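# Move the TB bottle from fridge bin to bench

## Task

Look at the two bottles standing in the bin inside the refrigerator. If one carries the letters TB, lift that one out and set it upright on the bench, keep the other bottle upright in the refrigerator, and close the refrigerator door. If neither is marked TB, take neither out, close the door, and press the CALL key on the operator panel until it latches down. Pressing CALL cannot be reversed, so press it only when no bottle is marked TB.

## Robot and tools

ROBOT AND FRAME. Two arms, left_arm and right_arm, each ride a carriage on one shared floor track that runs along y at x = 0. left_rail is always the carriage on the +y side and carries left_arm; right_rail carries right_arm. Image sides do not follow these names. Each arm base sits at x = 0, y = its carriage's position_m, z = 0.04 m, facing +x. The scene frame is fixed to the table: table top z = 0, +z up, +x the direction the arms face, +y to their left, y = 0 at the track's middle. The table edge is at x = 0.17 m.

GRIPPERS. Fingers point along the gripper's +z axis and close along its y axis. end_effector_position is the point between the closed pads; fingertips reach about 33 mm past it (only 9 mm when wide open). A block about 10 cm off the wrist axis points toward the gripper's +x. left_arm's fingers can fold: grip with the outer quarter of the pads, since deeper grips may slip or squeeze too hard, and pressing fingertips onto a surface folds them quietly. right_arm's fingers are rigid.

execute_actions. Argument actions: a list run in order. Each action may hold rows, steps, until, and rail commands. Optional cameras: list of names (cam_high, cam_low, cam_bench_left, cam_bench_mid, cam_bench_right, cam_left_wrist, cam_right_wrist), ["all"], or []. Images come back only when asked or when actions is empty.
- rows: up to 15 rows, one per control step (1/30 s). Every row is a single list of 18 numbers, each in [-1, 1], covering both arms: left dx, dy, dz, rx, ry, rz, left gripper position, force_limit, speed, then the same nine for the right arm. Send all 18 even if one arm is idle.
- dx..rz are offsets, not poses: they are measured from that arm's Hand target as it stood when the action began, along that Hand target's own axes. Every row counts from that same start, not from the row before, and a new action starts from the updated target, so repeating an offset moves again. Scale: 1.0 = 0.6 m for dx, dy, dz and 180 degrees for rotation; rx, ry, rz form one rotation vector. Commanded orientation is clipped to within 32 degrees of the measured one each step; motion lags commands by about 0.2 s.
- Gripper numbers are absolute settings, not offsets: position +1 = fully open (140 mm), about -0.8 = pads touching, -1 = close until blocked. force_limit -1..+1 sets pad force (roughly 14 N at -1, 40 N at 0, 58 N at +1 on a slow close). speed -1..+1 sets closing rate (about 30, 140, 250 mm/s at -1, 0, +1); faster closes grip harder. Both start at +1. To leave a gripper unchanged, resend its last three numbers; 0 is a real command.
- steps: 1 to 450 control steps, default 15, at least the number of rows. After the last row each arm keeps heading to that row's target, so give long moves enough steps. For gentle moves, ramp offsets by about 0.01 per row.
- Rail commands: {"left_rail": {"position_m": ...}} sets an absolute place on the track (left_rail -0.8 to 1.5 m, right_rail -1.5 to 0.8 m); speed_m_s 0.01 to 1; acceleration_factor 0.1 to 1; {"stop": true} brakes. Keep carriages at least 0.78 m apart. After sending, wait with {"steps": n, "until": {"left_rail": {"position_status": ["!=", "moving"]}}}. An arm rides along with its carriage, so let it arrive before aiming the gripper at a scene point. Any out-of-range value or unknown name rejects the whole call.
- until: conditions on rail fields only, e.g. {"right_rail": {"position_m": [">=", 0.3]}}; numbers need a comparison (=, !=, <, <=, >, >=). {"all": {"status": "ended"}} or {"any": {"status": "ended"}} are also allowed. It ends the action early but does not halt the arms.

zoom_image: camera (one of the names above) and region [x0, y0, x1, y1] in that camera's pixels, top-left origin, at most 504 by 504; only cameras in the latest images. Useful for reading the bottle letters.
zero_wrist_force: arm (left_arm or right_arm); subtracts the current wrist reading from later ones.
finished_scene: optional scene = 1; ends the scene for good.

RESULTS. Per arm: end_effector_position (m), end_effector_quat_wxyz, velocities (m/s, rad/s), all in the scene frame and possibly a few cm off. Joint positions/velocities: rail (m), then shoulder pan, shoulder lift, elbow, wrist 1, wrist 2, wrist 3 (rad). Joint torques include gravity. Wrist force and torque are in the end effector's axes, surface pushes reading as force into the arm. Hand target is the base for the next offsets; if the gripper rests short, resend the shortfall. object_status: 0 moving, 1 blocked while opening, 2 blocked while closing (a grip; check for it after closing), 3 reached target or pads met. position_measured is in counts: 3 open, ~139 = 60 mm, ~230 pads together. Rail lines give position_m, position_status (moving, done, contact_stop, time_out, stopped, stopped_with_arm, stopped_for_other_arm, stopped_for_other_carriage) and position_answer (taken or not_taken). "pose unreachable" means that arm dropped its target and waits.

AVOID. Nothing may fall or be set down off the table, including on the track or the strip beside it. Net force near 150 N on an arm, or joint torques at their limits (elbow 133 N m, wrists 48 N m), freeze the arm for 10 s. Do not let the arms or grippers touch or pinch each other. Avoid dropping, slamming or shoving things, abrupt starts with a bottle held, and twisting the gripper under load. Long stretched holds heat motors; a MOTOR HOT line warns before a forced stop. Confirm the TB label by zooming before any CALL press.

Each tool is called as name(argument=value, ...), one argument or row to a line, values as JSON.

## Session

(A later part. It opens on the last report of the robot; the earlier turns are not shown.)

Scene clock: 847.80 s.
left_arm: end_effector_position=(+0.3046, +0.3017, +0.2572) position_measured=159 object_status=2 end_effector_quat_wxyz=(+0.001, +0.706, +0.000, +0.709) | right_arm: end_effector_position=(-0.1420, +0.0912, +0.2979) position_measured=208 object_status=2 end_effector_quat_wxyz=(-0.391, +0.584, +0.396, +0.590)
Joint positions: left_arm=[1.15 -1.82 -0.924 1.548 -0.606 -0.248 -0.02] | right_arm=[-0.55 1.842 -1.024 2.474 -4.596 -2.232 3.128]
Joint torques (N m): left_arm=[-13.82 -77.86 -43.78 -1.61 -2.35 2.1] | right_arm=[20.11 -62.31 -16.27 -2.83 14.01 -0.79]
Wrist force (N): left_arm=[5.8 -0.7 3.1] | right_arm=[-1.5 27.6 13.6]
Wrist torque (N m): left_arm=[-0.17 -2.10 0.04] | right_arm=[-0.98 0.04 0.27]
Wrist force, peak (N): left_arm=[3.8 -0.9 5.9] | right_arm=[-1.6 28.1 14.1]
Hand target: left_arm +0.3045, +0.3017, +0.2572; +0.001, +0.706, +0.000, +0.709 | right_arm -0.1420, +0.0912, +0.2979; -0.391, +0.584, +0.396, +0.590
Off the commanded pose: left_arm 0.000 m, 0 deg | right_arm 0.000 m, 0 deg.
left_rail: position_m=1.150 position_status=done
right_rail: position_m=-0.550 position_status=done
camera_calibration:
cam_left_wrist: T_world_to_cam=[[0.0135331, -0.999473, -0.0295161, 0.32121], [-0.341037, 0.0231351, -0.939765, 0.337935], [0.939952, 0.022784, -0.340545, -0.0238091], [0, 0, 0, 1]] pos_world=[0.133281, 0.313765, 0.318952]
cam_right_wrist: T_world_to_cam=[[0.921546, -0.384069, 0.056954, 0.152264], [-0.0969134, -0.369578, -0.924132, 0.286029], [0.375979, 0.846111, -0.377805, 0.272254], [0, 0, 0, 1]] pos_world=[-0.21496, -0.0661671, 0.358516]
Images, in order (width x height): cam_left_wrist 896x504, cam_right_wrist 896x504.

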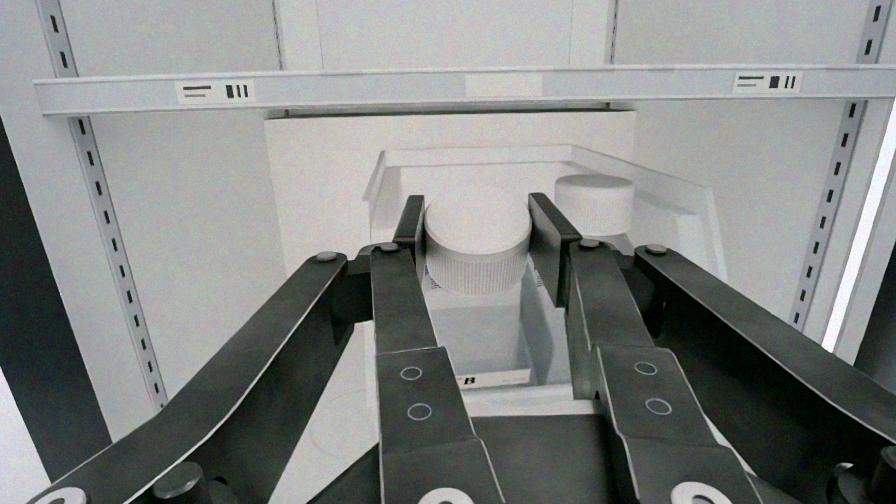

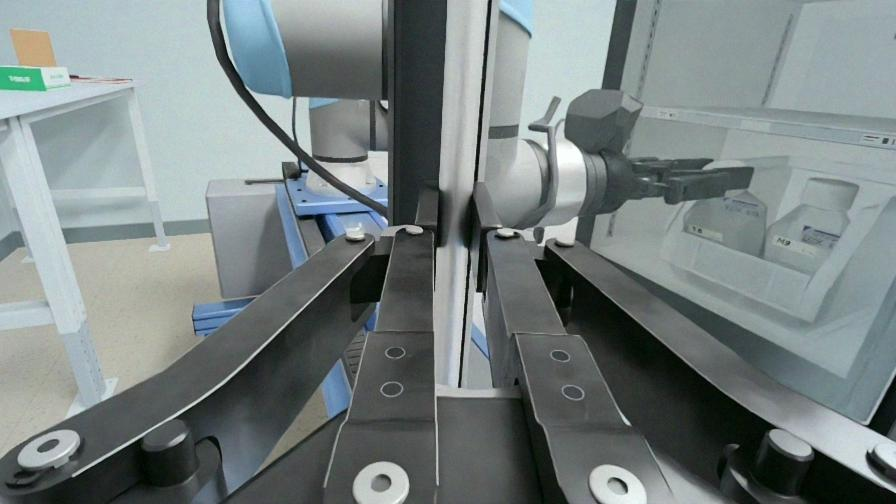

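execute_actions(
  actions=[
    {"rows":[[0.02,0,0,0,0,0,-1,-0.1,-1,0,0,0,0,0,0,-1,-0.6,-1]],"steps":15},
    {"rows":[[0.025,0,-0.003,0,0,0,-1,-0.1,-1,0,0,0,0,0,0,-1,-0.6,-1]],"steps":15},
    {"rows":[[0.025,0,-0.003,0,0,0,-1,-0.1,-1,0,0,0,0,0,0,-1,-0.6,-1]],"steps":15},
    {"rows":[[0.025,0,-0.003,0,0,0,-1,-0.1,-1,0,0,0,0,0,0,-1,-0.6,-1]],"steps":30},
  ],
  cameras=["cam_left_wrist","cam_right_wrist"],
)

Scene clock: 860.97 s.
left_arm: end_effector_position=(+0.2989, +0.3018, +0.3142) position_measured=159 object_status=2 end_effector_quat_wxyz=(+0.001, +0.706, +0.000, +0.709) | right_arm: end_effector_position=(-0.1420, +0.0912, +0.2979) position_measured=208 object_status=2 end_effector_quat_wxyz=(-0.391, +0.584, +0.396, +0.590)
Joint positions: left_arm=[1.15 -1.827 -0.975 1.518 -0.525 -0.255 -0.019] | right_arm=[-0.55 1.842 -1.024 2.474 -4.596 -2.232 3.128]
Joint torques (N m): left_arm=[-11.85 -112.62 -47.6 4.71 -2.59 -2.17] | right_arm=[17.22 -59.57 -16.31 -3.1 14.14 -0.7]
Wrist force (N): left_arm=[-1.4 0.4 1.1] | right_arm=[-1.3 27.8 13.4]
Wrist torque (N m): left_arm=[-0.23 -2.32 0.28] | right_arm=[-0.97 0.10 0.28]
Wrist force, peak (N): left_arm=[-9.5 0.6 2.5] | right_arm=[-1.2 28.4 13.4]
Hand target: left_arm +0.2989, +0.3018, +0.3142; +0.001, +0.706, +0.000, +0.709 | right_arm -0.1420, +0.0912, +0.2979; -0.391, +0.584, +0.396, +0.590
Off the commanded pose: left_arm 0.000 m, 0 deg | right_arm 0.000 m, 0 deg.
left_rail: position_m=1.150 position_status=done
right_rail: position_m=-0.550 position_status=done
camera_calibration:
cam_left_wrist: T_world_to_cam=[[0.0135331, -0.999473, -0.0295161, 0.323067], [-0.341037, 0.0231351, -0.939765, 0.389461], [0.939952, 0.022784, -0.340545, 0.000923352], [0, 0, 0, 1]] pos_world=[0.127581, 0.313865, 0.375852]
cam_right_wrist: T_world_to_cam=[[0.921546, -0.384069, 0.056954, 0.152264], [-0.0969134, -0.369578, -0.924132, 0.286029], [0.375979, 0.846111, -0.377805, 0.272254], [0, 0, 0, 1]] pos_world=[-0.21496, -0.0661671, 0.358516]
Images, in order (width x height): cam_left_wrist 896x504, cam_right_wrist 896x504.

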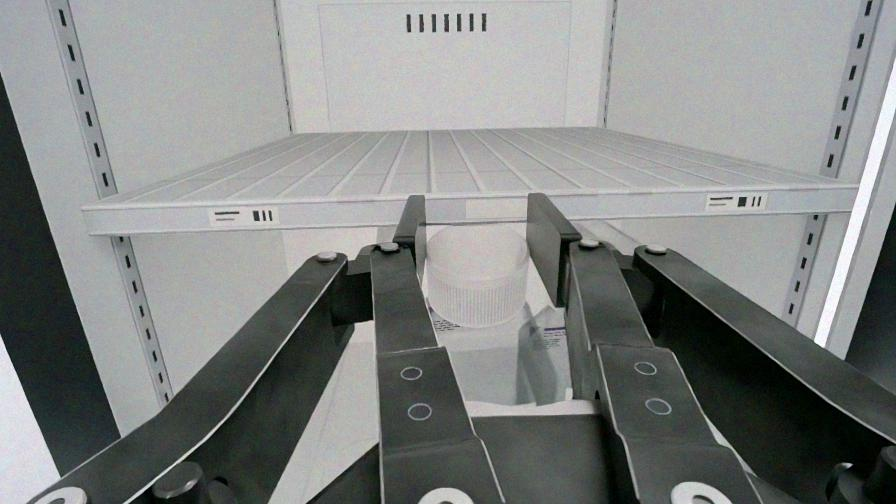

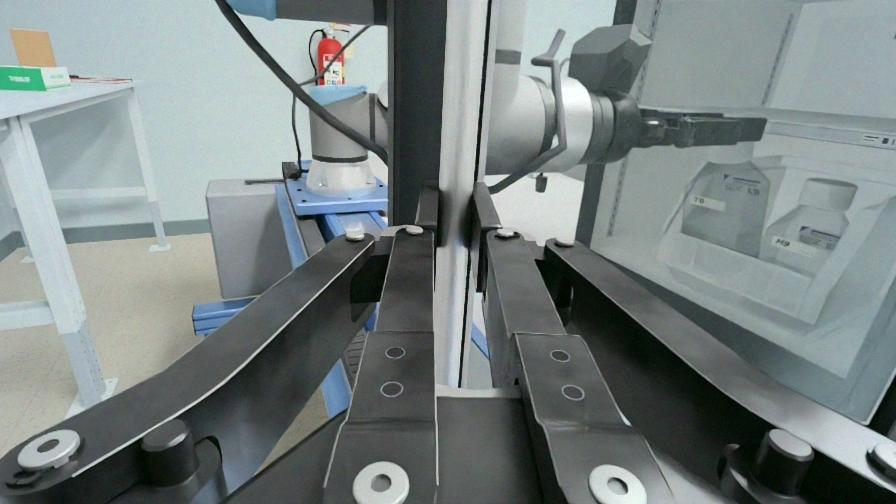

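zoom_image(
  camera="cam_right_wrist",
  region=[620, 90, 896, 330],
)

zoom_image(
  camera="cam_left_wrist",
  region=[380, 180, 640, 410],
)

Scaled by 1.826 from the camera's 896x504 image, which has a finer 1280x720 frame.

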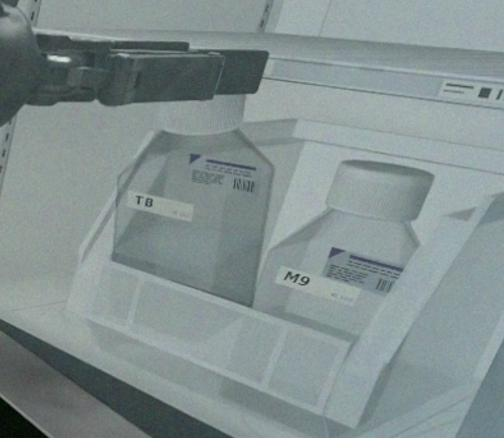

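Scaled by 1.938 from the camera's 896x504 image, which has a finer 1280x720 frame.

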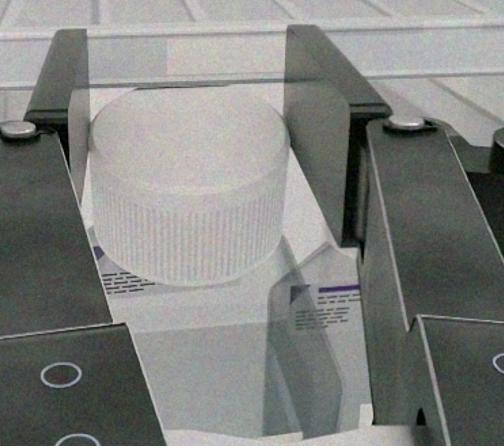

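execute_actions(
  actions=[
    {"rows":[[0,0,0,0,0,0,-0.98,0.7,-1,0,0,0,0,0,0,-1,-0.6,-1]],"steps":30},
    {"rows":[[0.01,0,-0.002,0,0,0,-0.98,0.7,-1,0,0,0,0,0,0,-1,-0.6,-1]],"steps":20},
    {"rows":[[0.01,0,-0.002,0,0,0,-0.98,0.7,-1,0,0,0,0,0,0,-1,-0.6,-1]],"steps":30},
  ],
  cameras=["cam_left_wrist","cam_right_wrist"],
)

zoom_image(
  camera="cam_right_wrist",
  region=[620, 90, 896, 330],
)

Scene clock: 885.90 s.
left_arm: end_effector_position=(+0.2964, +0.3019, +0.3262) position_measured=233 object_status=0 end_effector_quat_wxyz=(+0.001, +0.706, +0.000, +0.709) | right_arm: end_effector_position=(-0.1420, +0.0912, +0.2979) position_measured=208 object_status=2 end_effector_quat_wxyz=(-0.391, +0.584, +0.396, +0.590)
Joint positions: left_arm=[1.15 -1.829 -0.985 1.511 -0.508 -0.258 -0.019] | right_arm=[-0.55 1.842 -1.024 2.474 -4.596 -2.232 3.128]
Joint torques (N m): left_arm=[-10.43 -104.39 -45.86 3.77 -2.02 -1.99] | right_arm=[21.42 -61.39 -16.05 2.11 11.25 -0.34]
Wrist force (N): left_arm=[8.7 -1.6 0.2] | right_arm=[-4.0 27.8 13.3]
Wrist torque (N m): left_arm=[-0.22 -2.60 0.23] | right_arm=[-0.93 0.05 0.31]
Wrist force, peak (N): left_arm=[-26.6 2.5 5.6] | right_arm=[-0.4 28.8 14.0]
Hand target: left_arm +0.2964, +0.3019, +0.3262; +0.001, +0.706, +0.000, +0.709 | right_arm -0.1420, +0.0912, +0.2979; -0.391, +0.584, +0.396, +0.590
Off the commanded pose: left_arm 0.000 m, 0 deg | right_arm 0.000 m, 0 deg.
left_rail: position_m=1.150 position_status=done
right_rail: position_m=-0.550 position_status=done
camera_calibration:
cam_left_wrist: T_world_to_cam=[[0.0135331, -0.999473, -0.0295161, 0.323453], [-0.341037, 0.0231351, -0.939765, 0.39992], [0.939952, 0.022784, -0.340545, 0.00726577], [0, 0, 0, 1]] pos_world=[0.125181, 0.313865, 0.387852]
cam_right_wrist: T_world_to_cam=[[0.921546, -0.384069, 0.056954, 0.152264], [-0.0969134, -0.369578, -0.924132, 0.286029], [0.375979, 0.846111, -0.377805, 0.272254], [0, 0, 0, 1]] pos_world=[-0.21496, -0.0661671, 0.358516]
Images, in order (width x height): cam_left_wrist 896x504, cam_right_wrist 896x504.

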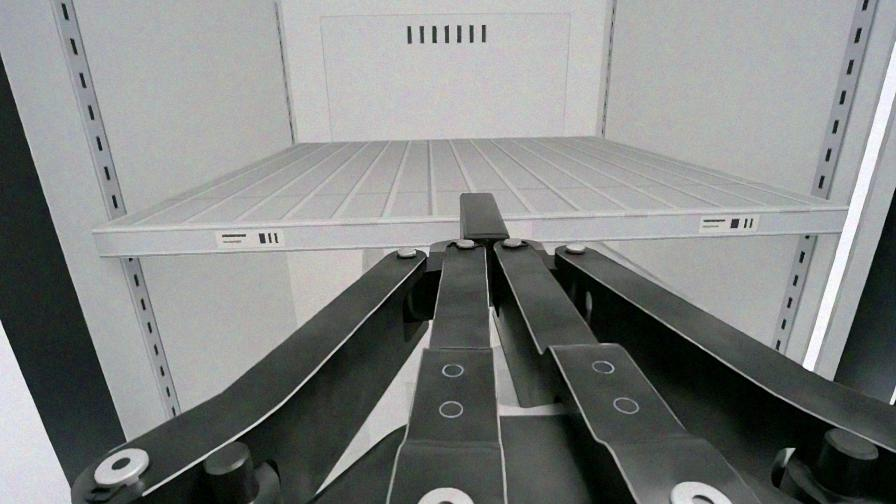

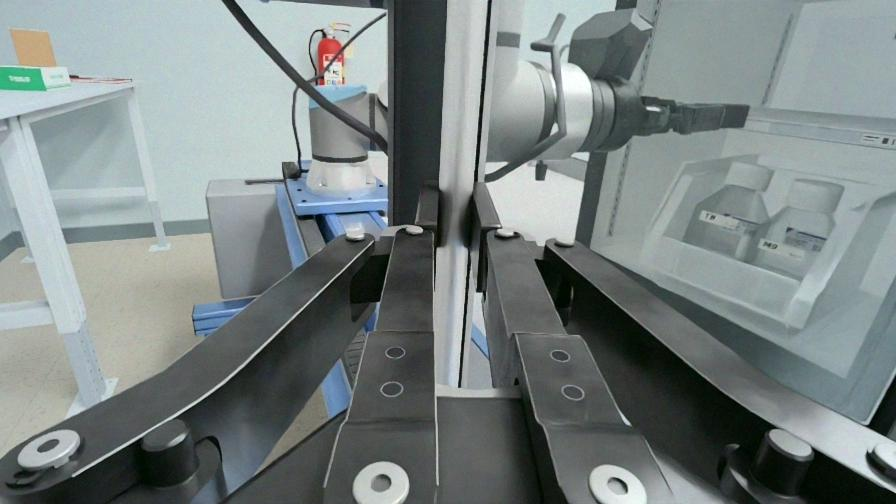

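Scaled by 1.826 from the camera's 896x504 image, which has a finer 1280x720 frame.

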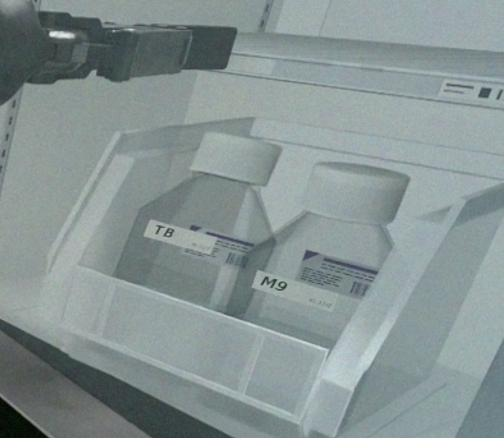

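execute_actions(
  actions=[
    {"rows":[[0,0,-0.05,0,0,0,-0.98,0.7,-1,0,0,0,0,0,0,-1,-0.6,-1]],"steps":12},
    {"rows":[[0,0,-0.06,0,0,0,-0.115,-0.6,-0.8,0,0,0,0,0,0,-1,-0.6,-1]],"steps":12},
    {"rows":[[-0.05,0,-0.06,0,0,0,-0.115,-0.6,-0.8,0,0,0,0,0,0,-1,-0.6,-1]],"steps":40},
  ],
  cameras=["cam_left_wrist"],
)

zoom_image(
  camera="cam_left_wrist",
  region=[300, 80, 660, 360],
)

Scene clock: 902.20 s.
left_arm: end_effector_position=(+0.1946, +0.3018, +0.2957) position_measured=143 object_status=3 end_effector_quat_wxyz=(+0.001, +0.706, +0.000, +0.709) | right_arm: end_effector_position=(-0.1420, +0.0912, +0.2979) position_measured=208 object_status=2 end_effector_quat_wxyz=(-0.391, +0.584, +0.396, +0.590)
Joint positions: left_arm=[1.15 -1.945 -0.944 1.503 -0.546 -0.374 -0.013] | right_arm=[-0.55 1.842 -1.024 2.474 -4.596 -2.232 3.128]
Joint torques (N m): left_arm=[-11.36 -76.09 -31.79 -1.88 -1.96 2.08] | right_arm=[21.23 -58.25 -16.48 1.87 7.85 -0.49]
Wrist force (N): left_arm=[8.7 -1.5 0.5] | right_arm=[-3.9 27.4 13.4]
Wrist torque (N m): left_arm=[-0.20 -2.61 0.07] | right_arm=[-1.02 0.03 0.30]
Wrist force, peak (N): left_arm=[17.8 -2.1 10.7] | right_arm=[-3.8 27.8 13.6]
Hand target: left_arm +0.1946, +0.3018, +0.2957; +0.001, +0.706, +0.000, +0.709 | right_arm -0.1420, +0.0912, +0.2979; -0.391, +0.584, +0.396, +0.590
Off the commanded pose: left_arm 0.000 m, 0 deg | right_arm 0.000 m, 0 deg.
left_rail: position_m=1.150 position_status=done
right_rail: position_m=-0.550 position_status=done
camera_calibration:
cam_left_wrist: T_world_to_cam=[[0.0135331, -0.999473, -0.0295161, 0.323935], [-0.341037, 0.0231351, -0.939765, 0.336599], [0.939952, 0.022784, -0.340545, 0.0926944], [0, 0, 0, 1]] pos_world=[0.0232808, 0.313865, 0.357452]
Images, in order (width x height): cam_left_wrist 896x504.

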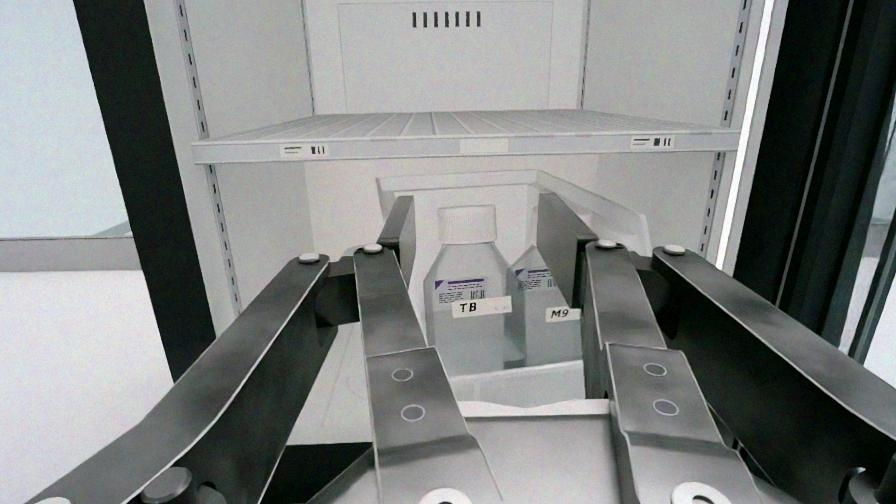

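Scaled by 1.400 from the camera's 896x504 image, which has a finer 1280x720 frame.

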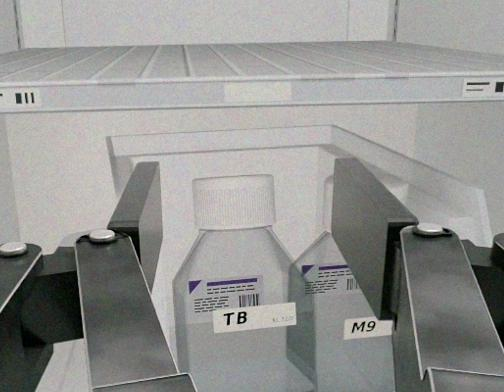

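execute_actions(
  actions=[
    {"rows":[[-0.05,0,0.02,0,0,0,-0.115,-0.6,-0.8,0,0,0,0,0,0,-1,-0.6,-1]],"steps":15},
    {"rows":[[-0.014,0,0.06,0,0,0,-0.115,-0.6,-0.8,0,0,0,0,0,0,-1,-0.6,-1]],"steps":12},
    {"rows":[[0,0,0.05,0,0,0,-0.115,-0.6,-0.8,0,0,0,0,0,0,-1,-0.6,-1]],"steps":40},
  ],
  cameras=["cam_left_wrist"],
)

zoom_image(
  camera="cam_left_wrist",
  region=[350, 80, 650, 280],
)

Scene clock: 941.30 s.
left_arm: end_effector_position=(+0.2727, +0.3017, +0.2577) position_measured=143 object_status=3 end_effector_quat_wxyz=(+0.001, +0.706, +0.000, +0.709) | right_arm: end_effector_position=(-0.1420, +0.0912, +0.2979) position_measured=208 object_status=2 end_effector_quat_wxyz=(-0.391, +0.584, +0.396, +0.590)
Joint positions: left_arm=[1.15 -1.857 -0.922 1.544 -0.606 -0.285 -0.017] | right_arm=[-0.55 1.842 -1.024 2.474 -4.596 -2.232 3.128]
Joint torques (N m): left_arm=[12.79 -106.44 -30.42 -2.24 2.53 -2.1] | right_arm=[20.73 -57.9 -17.2 2 8 -0.47]
Wrist force (N): left_arm=[8.7 -1.4 0.5] | right_arm=[-4.0 27.3 13.4]
Wrist torque (N m): left_arm=[-0.18 -2.58 0.28] | right_arm=[-1.05 0.07 0.30]
Wrist force, peak (N): left_arm=[18.1 -0.4 -3.8] | right_arm=[-4.0 28.0 13.4]
Hand target: left_arm +0.2727, +0.3017, +0.2577; +0.001, +0.706, +0.000, +0.709 | right_arm -0.1420, +0.0912, +0.2979; -0.391, +0.584, +0.396, +0.590
Off the commanded pose: left_arm 0.000 m, 0 deg | right_arm 0.000 m, 0 deg.
left_rail: position_m=1.150 position_status=done
right_rail: position_m=-0.550 position_status=done
camera_calibration:
cam_left_wrist: T_world_to_cam=[[0.0135331, -0.999473, -0.0295161, 0.321652], [-0.341037, 0.0231351, -0.939765, 0.327466], [0.939952, 0.022784, -0.340545, 0.00621762], [0, 0, 0, 1]] pos_world=[0.101481, 0.313765, 0.319352]
Images, in order (width x height): cam_left_wrist 896x504.

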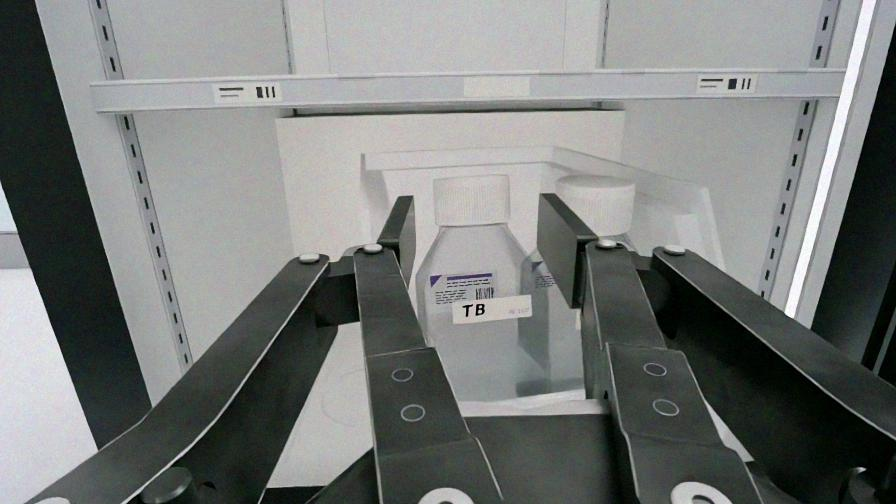

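Scaled by 1.680 from the camera's 896x504 image, which has a finer 1280x720 frame.

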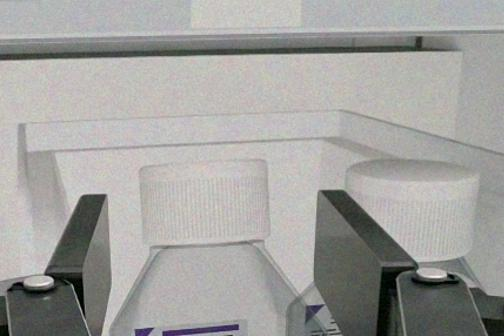

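execute_actions(
  actions=[
    {"rows":[[-0.002,0.001,0.05,0,0,0,-0.115,-0.6,-0.8,0,0,0,0,0,0,-1,-0.6,-1]],"steps":12},
    {"rows":[[-0.002,0.001,0.05,0,0,0,-0.115,-0.6,-0.8,0,0,0,0,0,0,-1,-0.6,-1]],"steps":12},
    {"rows":[[0,0,0.037,0,0,0,-0.115,-0.6,-0.8,0,0,0,0,0,0,-1,-0.6,-1]],"steps":40},
  ],
  cameras=["cam_left_wrist"],
)

zoom_image(
  camera="cam_left_wrist",
  region=[350, 80, 650, 380],
)

Scene clock: 953.33 s.
left_arm: end_effector_position=(+0.3550, +0.3004, +0.2557) position_measured=143 object_status=3 end_effector_quat_wxyz=(+0.001, +0.706, +0.000, +0.709) | right_arm: end_effector_position=(-0.1420, +0.0912, +0.2979) position_measured=208 object_status=2 end_effector_quat_wxyz=(-0.391, +0.584, +0.396, +0.590)
Joint positions: left_arm=[1.15 -1.76 -0.921 1.546 -0.601 -0.189 -0.026] | right_arm=[-0.55 1.842 -1.024 2.474 -4.596 -2.232 3.128]
Joint torques (N m): left_arm=[10.4 -80.45 -42.85 3.82 2.48 -1.89] | right_arm=[18.79 -57.31 -16.12 1.68 8 -0.02]
Wrist force (N): left_arm=[8.2 -1.1 0.5] | right_arm=[-3.7 27.3 13.2]
Wrist torque (N m): left_arm=[-0.11 -2.47 0.28] | right_arm=[-1.04 0.01 0.30]
Wrist force, peak (N): left_arm=[9.1 -0.9 -8.9] | right_arm=[-3.8 27.9 13.6]
Hand target: left_arm +0.3550, +0.3004, +0.2557; +0.001, +0.706, +0.000, +0.709 | right_arm -0.1420, +0.0912, +0.2979; -0.391, +0.584, +0.396, +0.590
Off the commanded pose: left_arm 0.000 m, 0 deg | right_arm 0.000 m, 0 deg.
left_rail: position_m=1.150 position_status=done
right_rail: position_m=-0.550 position_status=done
camera_calibration:
cam_left_wrist: T_world_to_cam=[[0.0135331, -0.999473, -0.0295161, 0.319182], [-0.341037, 0.0231351, -0.939765, 0.353649], [0.939952, 0.022784, -0.340545, -0.0716979], [0, 0, 0, 1]] pos_world=[0.183681, 0.312465, 0.317352]
Images, in order (width x height): cam_left_wrist 896x504.

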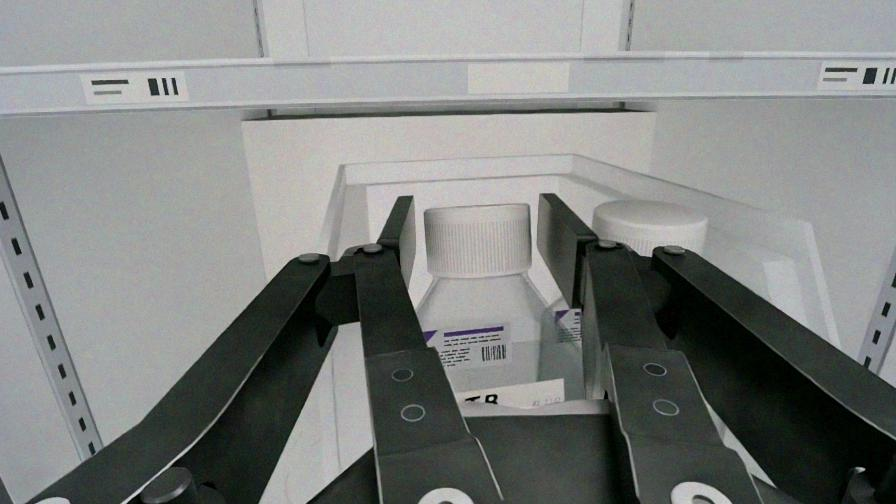

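Scaled by 1.680 from the camera's 896x504 image, which has a finer 1280x720 frame.

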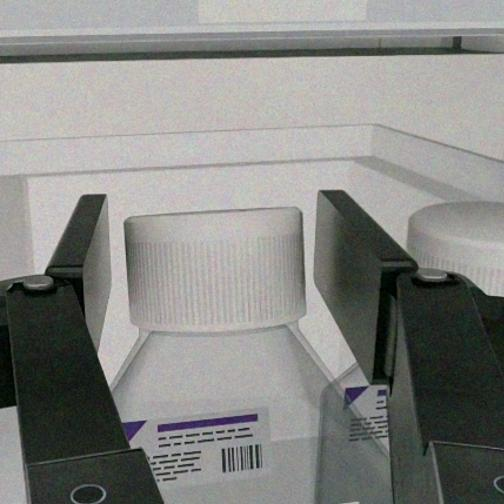

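execute_actions(
  actions=[
    {"rows":[[0,0,0.002,0,0,0,-1,0.2,-1,0,0,0,0,0,0,-1,-0.6,-1]],"steps":60},
    {"rows":[[0,0,-0.025,0,0,0,-1,0.2,-1,0,0,0,0,0,0,-1,-0.6,-1]],"steps":15},
    {"rows":[[0,0,-0.03,0,0,0,-1,0.2,-1,0,0,0,0,0,0,-1,-0.6,-1]],"steps":15},
    {"rows":[[-0.005,0,-0.03,0,0,0,-1,0.2,-1,0,0,0,0,0,0,-1,-0.6,-1]],"steps":15},
    {"rows":[[-0.01,0,-0.03,0,0,0,-1,0.2,-1,0,0,0,0,0,0,-1,-0.6,-1]],"steps":30},
  ],
  cameras=["cam_left_wrist","cam_right_wrist"],
)

zoom_image(
  camera="cam_right_wrist",
  region=[620, 90, 896, 330],
)

Scene clock: 969.93 s.
left_arm: end_effector_position=(+0.2872, +0.3005, +0.2464) position_measured=161 object_status=2 end_effector_quat_wxyz=(+0.001, +0.706, +0.000, +0.709) | right_arm: end_effector_position=(-0.1420, +0.0912, +0.2979) position_measured=208 object_status=2 end_effector_quat_wxyz=(-0.391, +0.584, +0.396, +0.590)
Joint positions: left_arm=[1.15 -1.84 -0.911 1.548 -0.62 -0.268 -0.018] | right_arm=[-0.55 1.842 -1.024 2.474 -4.596 -2.232 3.128]
Joint torques (N m): left_arm=[-5.95 -63.36 -19.88 -3.72 -3.25 2.1] | right_arm=[21.82 -54.17 -15.54 -2.18 8.28 -0.11]
Wrist force (N): left_arm=[31.5 2.3 -0.4] | right_arm=[-6.7 26.4 13.3]
Wrist torque (N m): left_arm=[-0.22 -1.88 0.04] | right_arm=[-1.05 -0.02 0.31]
Wrist force, peak (N): left_arm=[34.1 1.7 7.9] | right_arm=[-4.2 27.8 13.6]
Hand target: left_arm +0.2872, +0.3005, +0.2464; +0.001, +0.706, +0.000, +0.709 | right_arm -0.1420, +0.0912, +0.2979; -0.391, +0.584, +0.396, +0.590
Off the commanded pose: left_arm 0.000 m, 0 deg | right_arm 0.000 m, 0 deg.
left_rail: position_m=1.150 position_status=done
right_rail: position_m=-0.550 position_status=done
camera_calibration:
cam_left_wrist: T_world_to_cam=[[0.0135331, -0.999473, -0.0295161, 0.319925], [-0.341037, 0.0231351, -0.939765, 0.321785], [0.939952, 0.022784, -0.340545, -0.0111385], [0, 0, 0, 1]] pos_world=[0.115881, 0.312565, 0.308052]
cam_right_wrist: T_world_to_cam=[[0.92155, -0.384054, 0.0569903, 0.152253], [-0.0968773, -0.369593, -0.92413, 0.286035], [0.375979, 0.846111, -0.377805, 0.272254], [0, 0, 0, 1]] pos_world=[-0.21496, -0.0661671, 0.358516]
Images, in order (width x height): cam_left_wrist 896x504, cam_right_wrist 896x504.

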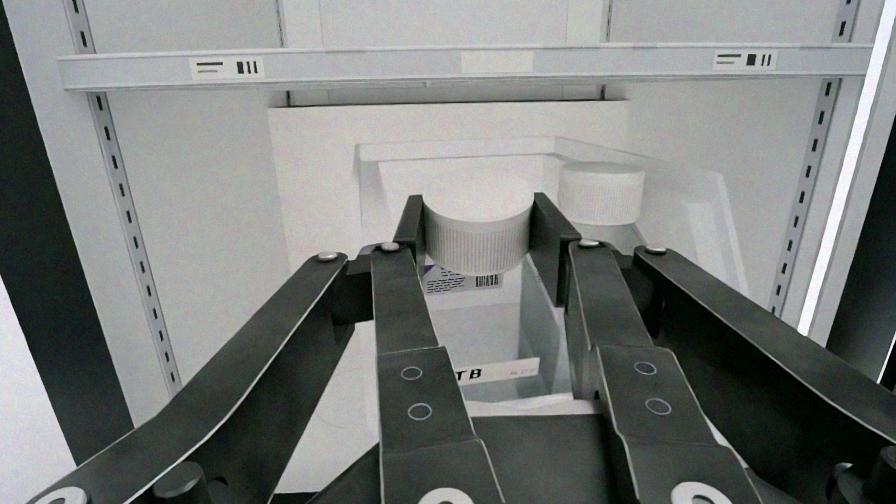

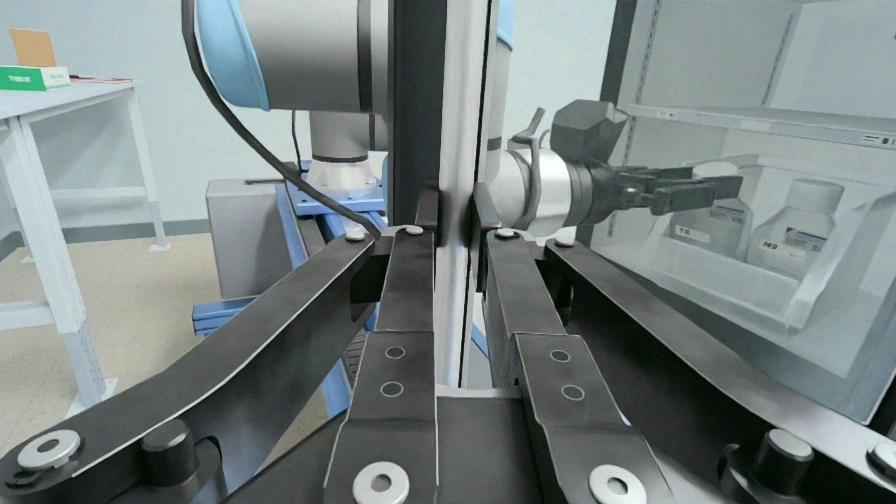

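Scaled by 1.826 from the camera's 896x504 image, which has a finer 1280x720 frame.

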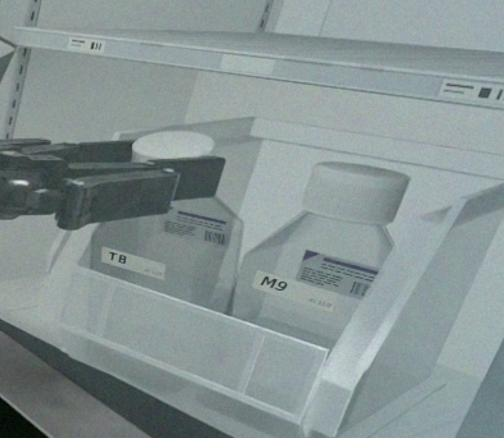

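execute_actions(
  actions=[
    {"rows":[[0.01,0,-0.01,0,0,0,-1,0.2,-1,0,0,0,0,0,0,-1,-0.6,-1]],"steps":15},
    {"rows":[[0.002,0,-0.03,0,0,0,-1,0.2,-1,0,0,0,0,0,0,-1,-0.6,-1]],"steps":15},
    {"rows":[[0,0,-0.03,0,0,0,-1,0.2,-1,0,0,0,0,0,0,-1,-0.6,-1]],"steps":30},
  ],
  cameras=["cam_left_wrist","cam_right_wrist"],
)

zoom_image(
  camera="cam_right_wrist",
  region=[620, 90, 896, 330],
)

Scene clock: 984.40 s.
left_arm: end_effector_position=(+0.2452, +0.3005, +0.2534) position_measured=161 object_status=2 end_effector_quat_wxyz=(+0.001, +0.706, +0.000, +0.709) | right_arm: end_effector_position=(-0.1420, +0.0912, +0.2979) position_measured=208 object_status=2 end_effector_quat_wxyz=(-0.391, +0.584, +0.396, +0.590)
Joint positions: left_arm=[1.15 -1.888 -0.913 1.537 -0.61 -0.316 -0.016] | right_arm=[-0.55 1.842 -1.024 2.474 -4.596 -2.232 3.128]
Joint torques (N m): left_arm=[-15.14 -77.19 -43.93 4.29 -1.89 2.32] | right_arm=[21 -55.23 -14.72 1.39 8.78 0.26]
Wrist force (N): left_arm=[6.5 -0.5 3.3] | right_arm=[-4.4 26.4 13.2]
Wrist torque (N m): left_arm=[0.07 -2.52 -0.01] | right_arm=[-1.02 0.04 0.31]
Wrist force, peak (N): left_arm=[32.1 2.4 -0.3] | right_arm=[-6.8 27.0 13.2]
Hand target: left_arm +0.2452, +0.3005, +0.2534; +0.001, +0.706, +0.000, +0.709 | right_arm -0.1420, +0.0912, +0.2979; -0.391, +0.584, +0.396, +0.590
Off the commanded pose: left_arm 0.000 m, 0 deg | right_arm 0.000 m, 0 deg.
left_rail: position_m=1.150 position_status=done
right_rail: position_m=-0.550 position_status=done
camera_calibration:
cam_left_wrist: T_world_to_cam=[[0.0135331, -0.999473, -0.0295161, 0.3207], [-0.341037, 0.0231351, -0.939765, 0.31404], [0.939952, 0.022784, -0.340545, 0.0307233], [0, 0, 0, 1]] pos_world=[0.0738808, 0.312565, 0.315052]
cam_right_wrist: T_world_to_cam=[[0.921546, -0.384069, 0.056954, 0.152264], [-0.0969134, -0.369578, -0.924132, 0.286029], [0.375979, 0.846111, -0.377805, 0.272254], [0, 0, 0, 1]] pos_world=[-0.21496, -0.0661671, 0.358516]
Images, in order (width x height): cam_left_wrist 896x504, cam_right_wrist 896x504.

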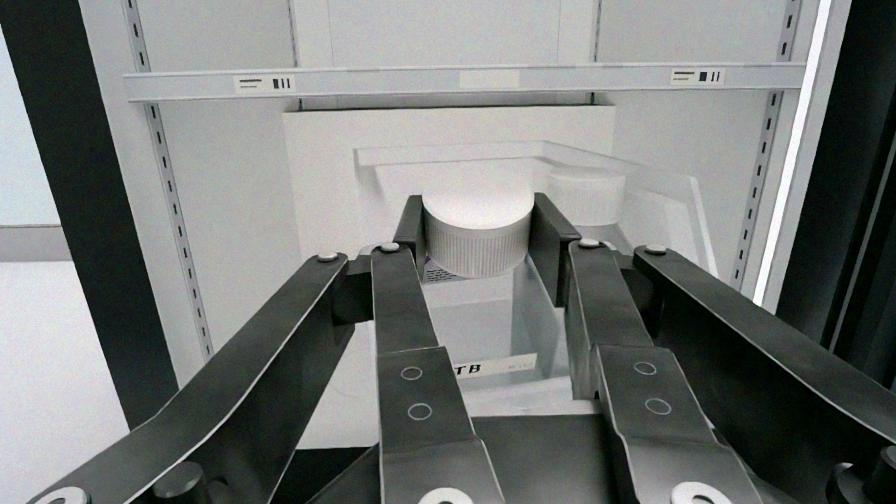

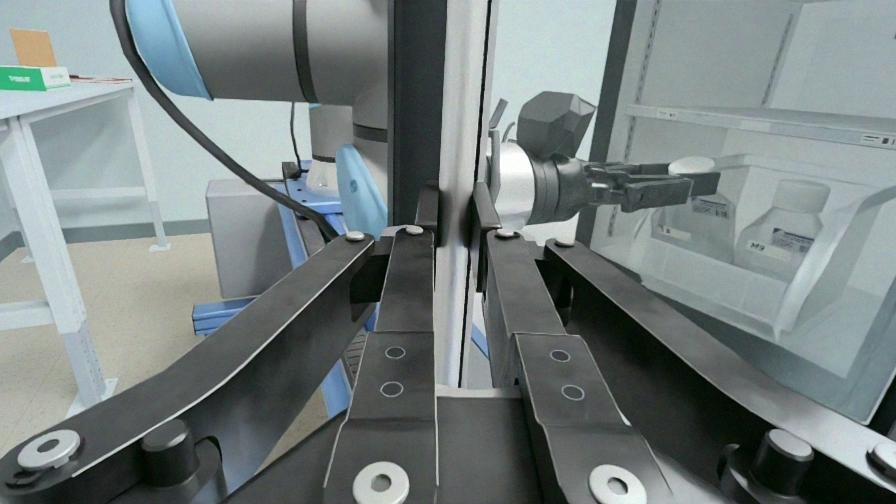

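Scaled by 1.826 from the camera's 896x504 image, which has a finer 1280x720 frame.

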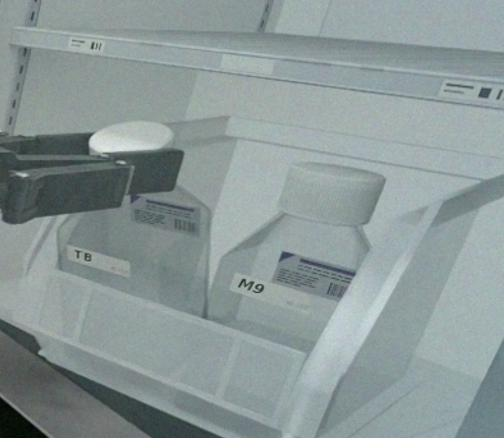

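execute_actions(
  actions=[
    {"rows":[[0.007,0,0.025,0,0,0,-1,0.2,-1,0,0,0,0,0,0,-1,-0.6,-1]],"steps":15},
    {"rows":[[0.003,0,0.03,0,0,0,-1,0.2,-1,0,0,0,0,0,0,-1,-0.6,-1]],"steps":15},
    {"rows":[[-0.002,0,0.03,0,0,0,-1,0.2,-1,0,0,0,0,0,0,-1,-0.6,-1]],"steps":15},
    {"rows":[[-0.002,0,0.025,0,0,0,-1,0.2,-1,0,0,0,0,0,0,-1,-0.6,-1]],"steps":30},
  ],
  cameras=["cam_left_wrist","cam_right_wrist"],
)

zoom_image(
  camera="cam_right_wrist",
  region=[620, 90, 896, 330],
)

Scene clock: 998.17 s.
left_arm: end_effector_position=(+0.3111, +0.3005, +0.2573) position_measured=161 object_status=2 end_effector_quat_wxyz=(+0.001, +0.706, +0.000, +0.709) | right_arm: end_effector_position=(-0.1420, +0.0912, +0.2979) position_measured=208 object_status=2 end_effector_quat_wxyz=(-0.391, +0.584, +0.396, +0.590)
Joint positions: left_arm=[1.15 -1.812 -0.923 1.546 -0.604 -0.24 -0.02] | right_arm=[-0.55 1.842 -1.024 2.474 -4.596 -2.232 3.128]
Joint torques (N m): left_arm=[11.78 -79.9 -32.02 -2.5 3.19 -1.79] | right_arm=[19.07 -55.22 -15.36 1.62 9.13 -0.04]
Wrist force (N): left_arm=[6.1 -3.4 -0.4] | right_arm=[-4.4 27.5 13.4]
Wrist torque (N m): left_arm=[-0.02 -2.79 0.57] | right_arm=[-1.02 0.01 0.30]
Wrist force, peak (N): left_arm=[6.1 -1.5 -5.1] | right_arm=[-4.2 27.8 13.4]
Hand target: left_arm +0.3111, +0.3005, +0.2573; +0.001, +0.706, +0.000, +0.709 | right_arm -0.1420, +0.0912, +0.2979; -0.391, +0.584, +0.396, +0.590
Off the commanded pose: left_arm 0.000 m, 0 deg | right_arm 0.000 m, 0 deg.
left_rail: position_m=1.150 position_status=done
right_rail: position_m=-0.550 position_status=done
camera_calibration:
cam_left_wrist: T_world_to_cam=[[0.0135331, -0.999473, -0.0295161, 0.319921], [-0.341037, 0.0231351, -0.939765, 0.340213], [0.939952, 0.022784, -0.340545, -0.0299854], [0, 0, 0, 1]] pos_world=[0.139881, 0.312565, 0.318952]
cam_right_wrist: T_world_to_cam=[[0.921546, -0.384069, 0.056954, 0.152264], [-0.0969134, -0.369578, -0.924132, 0.286029], [0.375979, 0.846111, -0.377805, 0.272254], [0, 0, 0, 1]] pos_world=[-0.21496, -0.0661671, 0.358516]
Images, in order (width x height): cam_left_wrist 896x504, cam_right_wrist 896x504.

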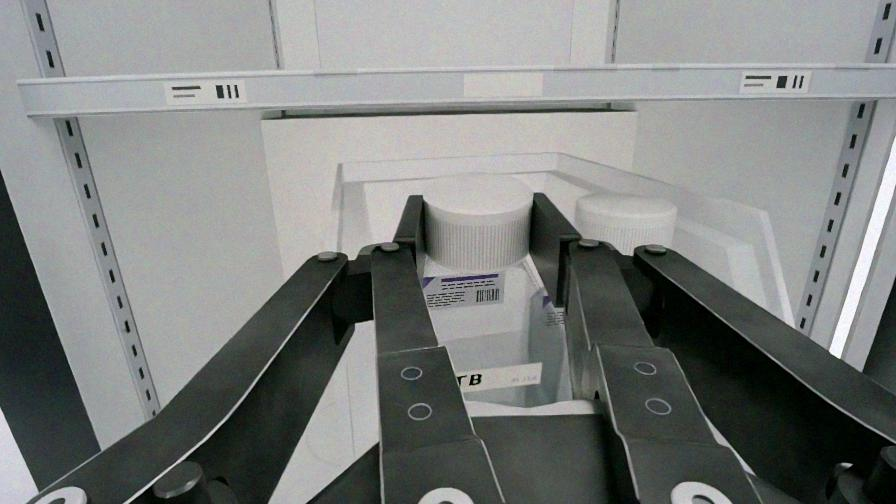

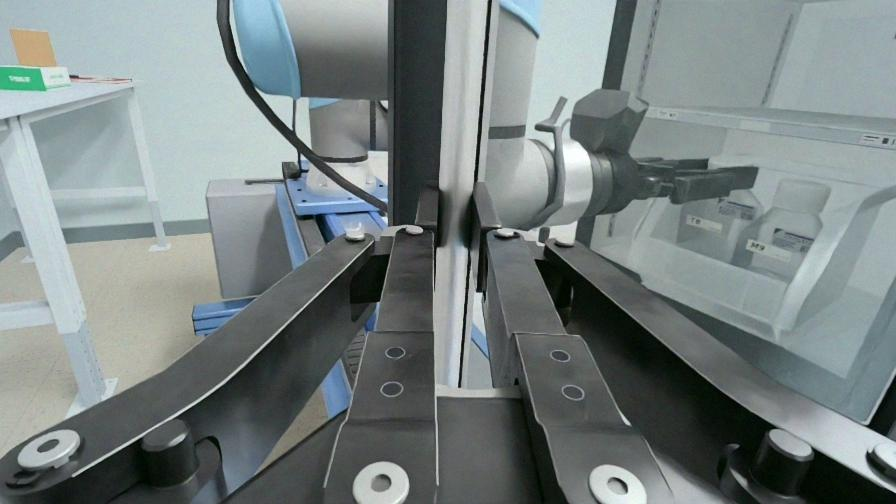

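Scaled by 1.826 from the camera's 896x504 image, which has a finer 1280x720 frame.

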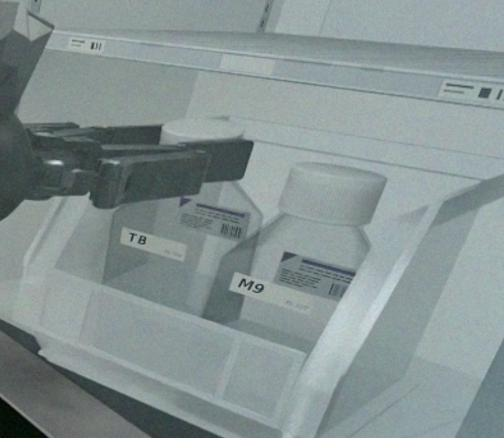

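execute_actions(
  actions=[
    {"rows":[[0.006,0,0.008,0,0,0,-1,0.2,-1,0,0,0,0,0,0,-1,-0.6,-1]],"steps":15},
    {"rows":[[0.025,0,0,0,0,0,-1,0.2,-1,0,0,0,0,0,0,-1,-0.6,-1]],"steps":15},
    {"rows":[[0.03,0,0,0,0,0,-1,0.2,-1,0,0,0,0,0,0,-1,-0.6,-1]],"steps":30},
  ],
  cameras=["cam_left_wrist","cam_right_wrist"],
)

zoom_image(
  camera="cam_right_wrist",
  region=[620, 90, 896, 330],
)

Scene clock: 1008.07 s.
left_arm: end_effector_position=(+0.3158, +0.3005, +0.2939) position_measured=161 object_status=2 end_effector_quat_wxyz=(+0.001, +0.706, +0.000, +0.709) | right_arm: end_effector_position=(-0.1420, +0.0912, +0.2979) position_measured=208 object_status=2 end_effector_quat_wxyz=(-0.391, +0.584, +0.396, +0.590)
Joint positions: left_arm=[1.15 -1.806 -0.957 1.528 -0.552 -0.235 -0.021] | right_arm=[-0.55 1.842 -1.024 2.474 -4.596 -2.232 3.128]
Joint torques (N m): left_arm=[-9.83 -126.97 -55 6.19 -1.15 -2.14] | right_arm=[22.67 -54.56 -15.34 1.16 9.68 0.13]
Wrist force (N): left_arm=[-18.4 -0.8 -2.4] | right_arm=[0.9 27.7 13.4]
Wrist torque (N m): left_arm=[-0.03 -3.26 0.37] | right_arm=[-1.09 0.08 0.28]
Wrist force, peak (N): left_arm=[-18.5 -1.2 -2.2] | right_arm=[-1.3 28.4 13.7]
Hand target: left_arm +0.3158, +0.3005, +0.2939; +0.001, +0.706, +0.000, +0.709 | right_arm -0.1420, +0.0912, +0.2979; -0.391, +0.584, +0.396, +0.590
Off the commanded pose: left_arm 0.000 m, 0 deg | right_arm 0.000 m, 0 deg.
left_rail: position_m=1.150 position_status=done
right_rail: position_m=-0.550 position_status=done
camera_calibration:
cam_left_wrist: T_world_to_cam=[[0.0135331, -0.999473, -0.0295161, 0.32094], [-0.341037, 0.0231351, -0.939765, 0.376178], [0.939952, 0.022784, -0.340545, -0.0218453], [0, 0, 0, 1]] pos_world=[0.144481, 0.312565, 0.355552]
cam_right_wrist: T_world_to_cam=[[0.921546, -0.384069, 0.056954, 0.152264], [-0.0969134, -0.369578, -0.924132, 0.286029], [0.375979, 0.846111, -0.377805, 0.272254], [0, 0, 0, 1]] pos_world=[-0.21496, -0.0661671, 0.358516]
Images, in order (width x height): cam_left_wrist 896x504, cam_right_wrist 896x504.

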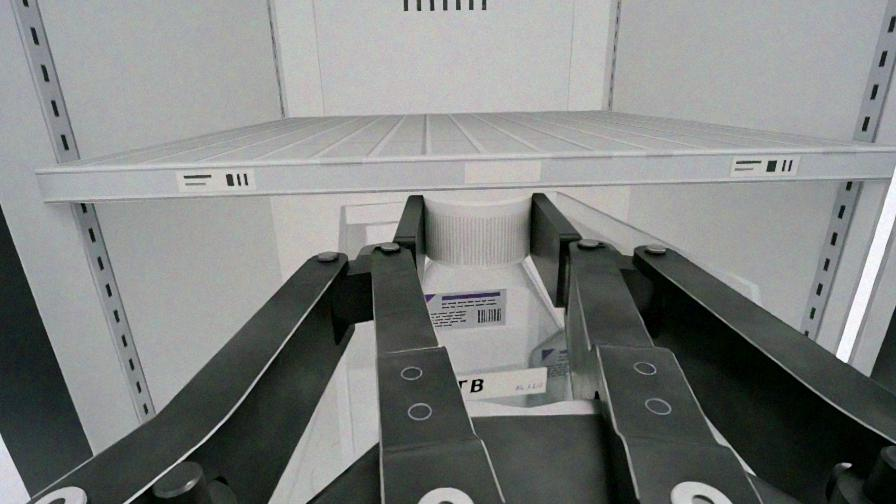

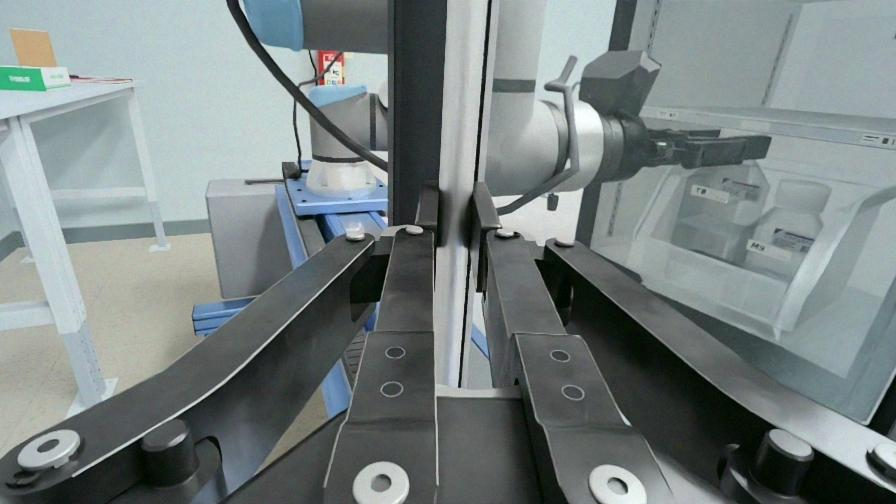

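Scaled by 1.826 from the camera's 896x504 image, which has a finer 1280x720 frame.

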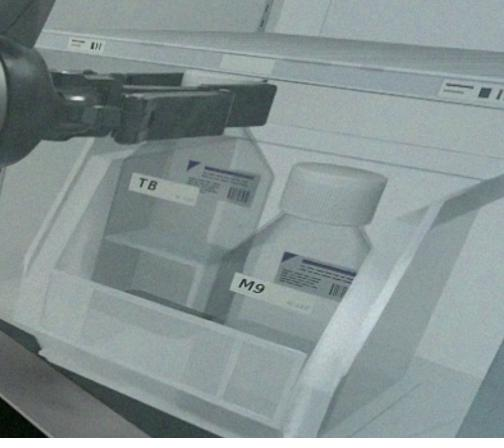

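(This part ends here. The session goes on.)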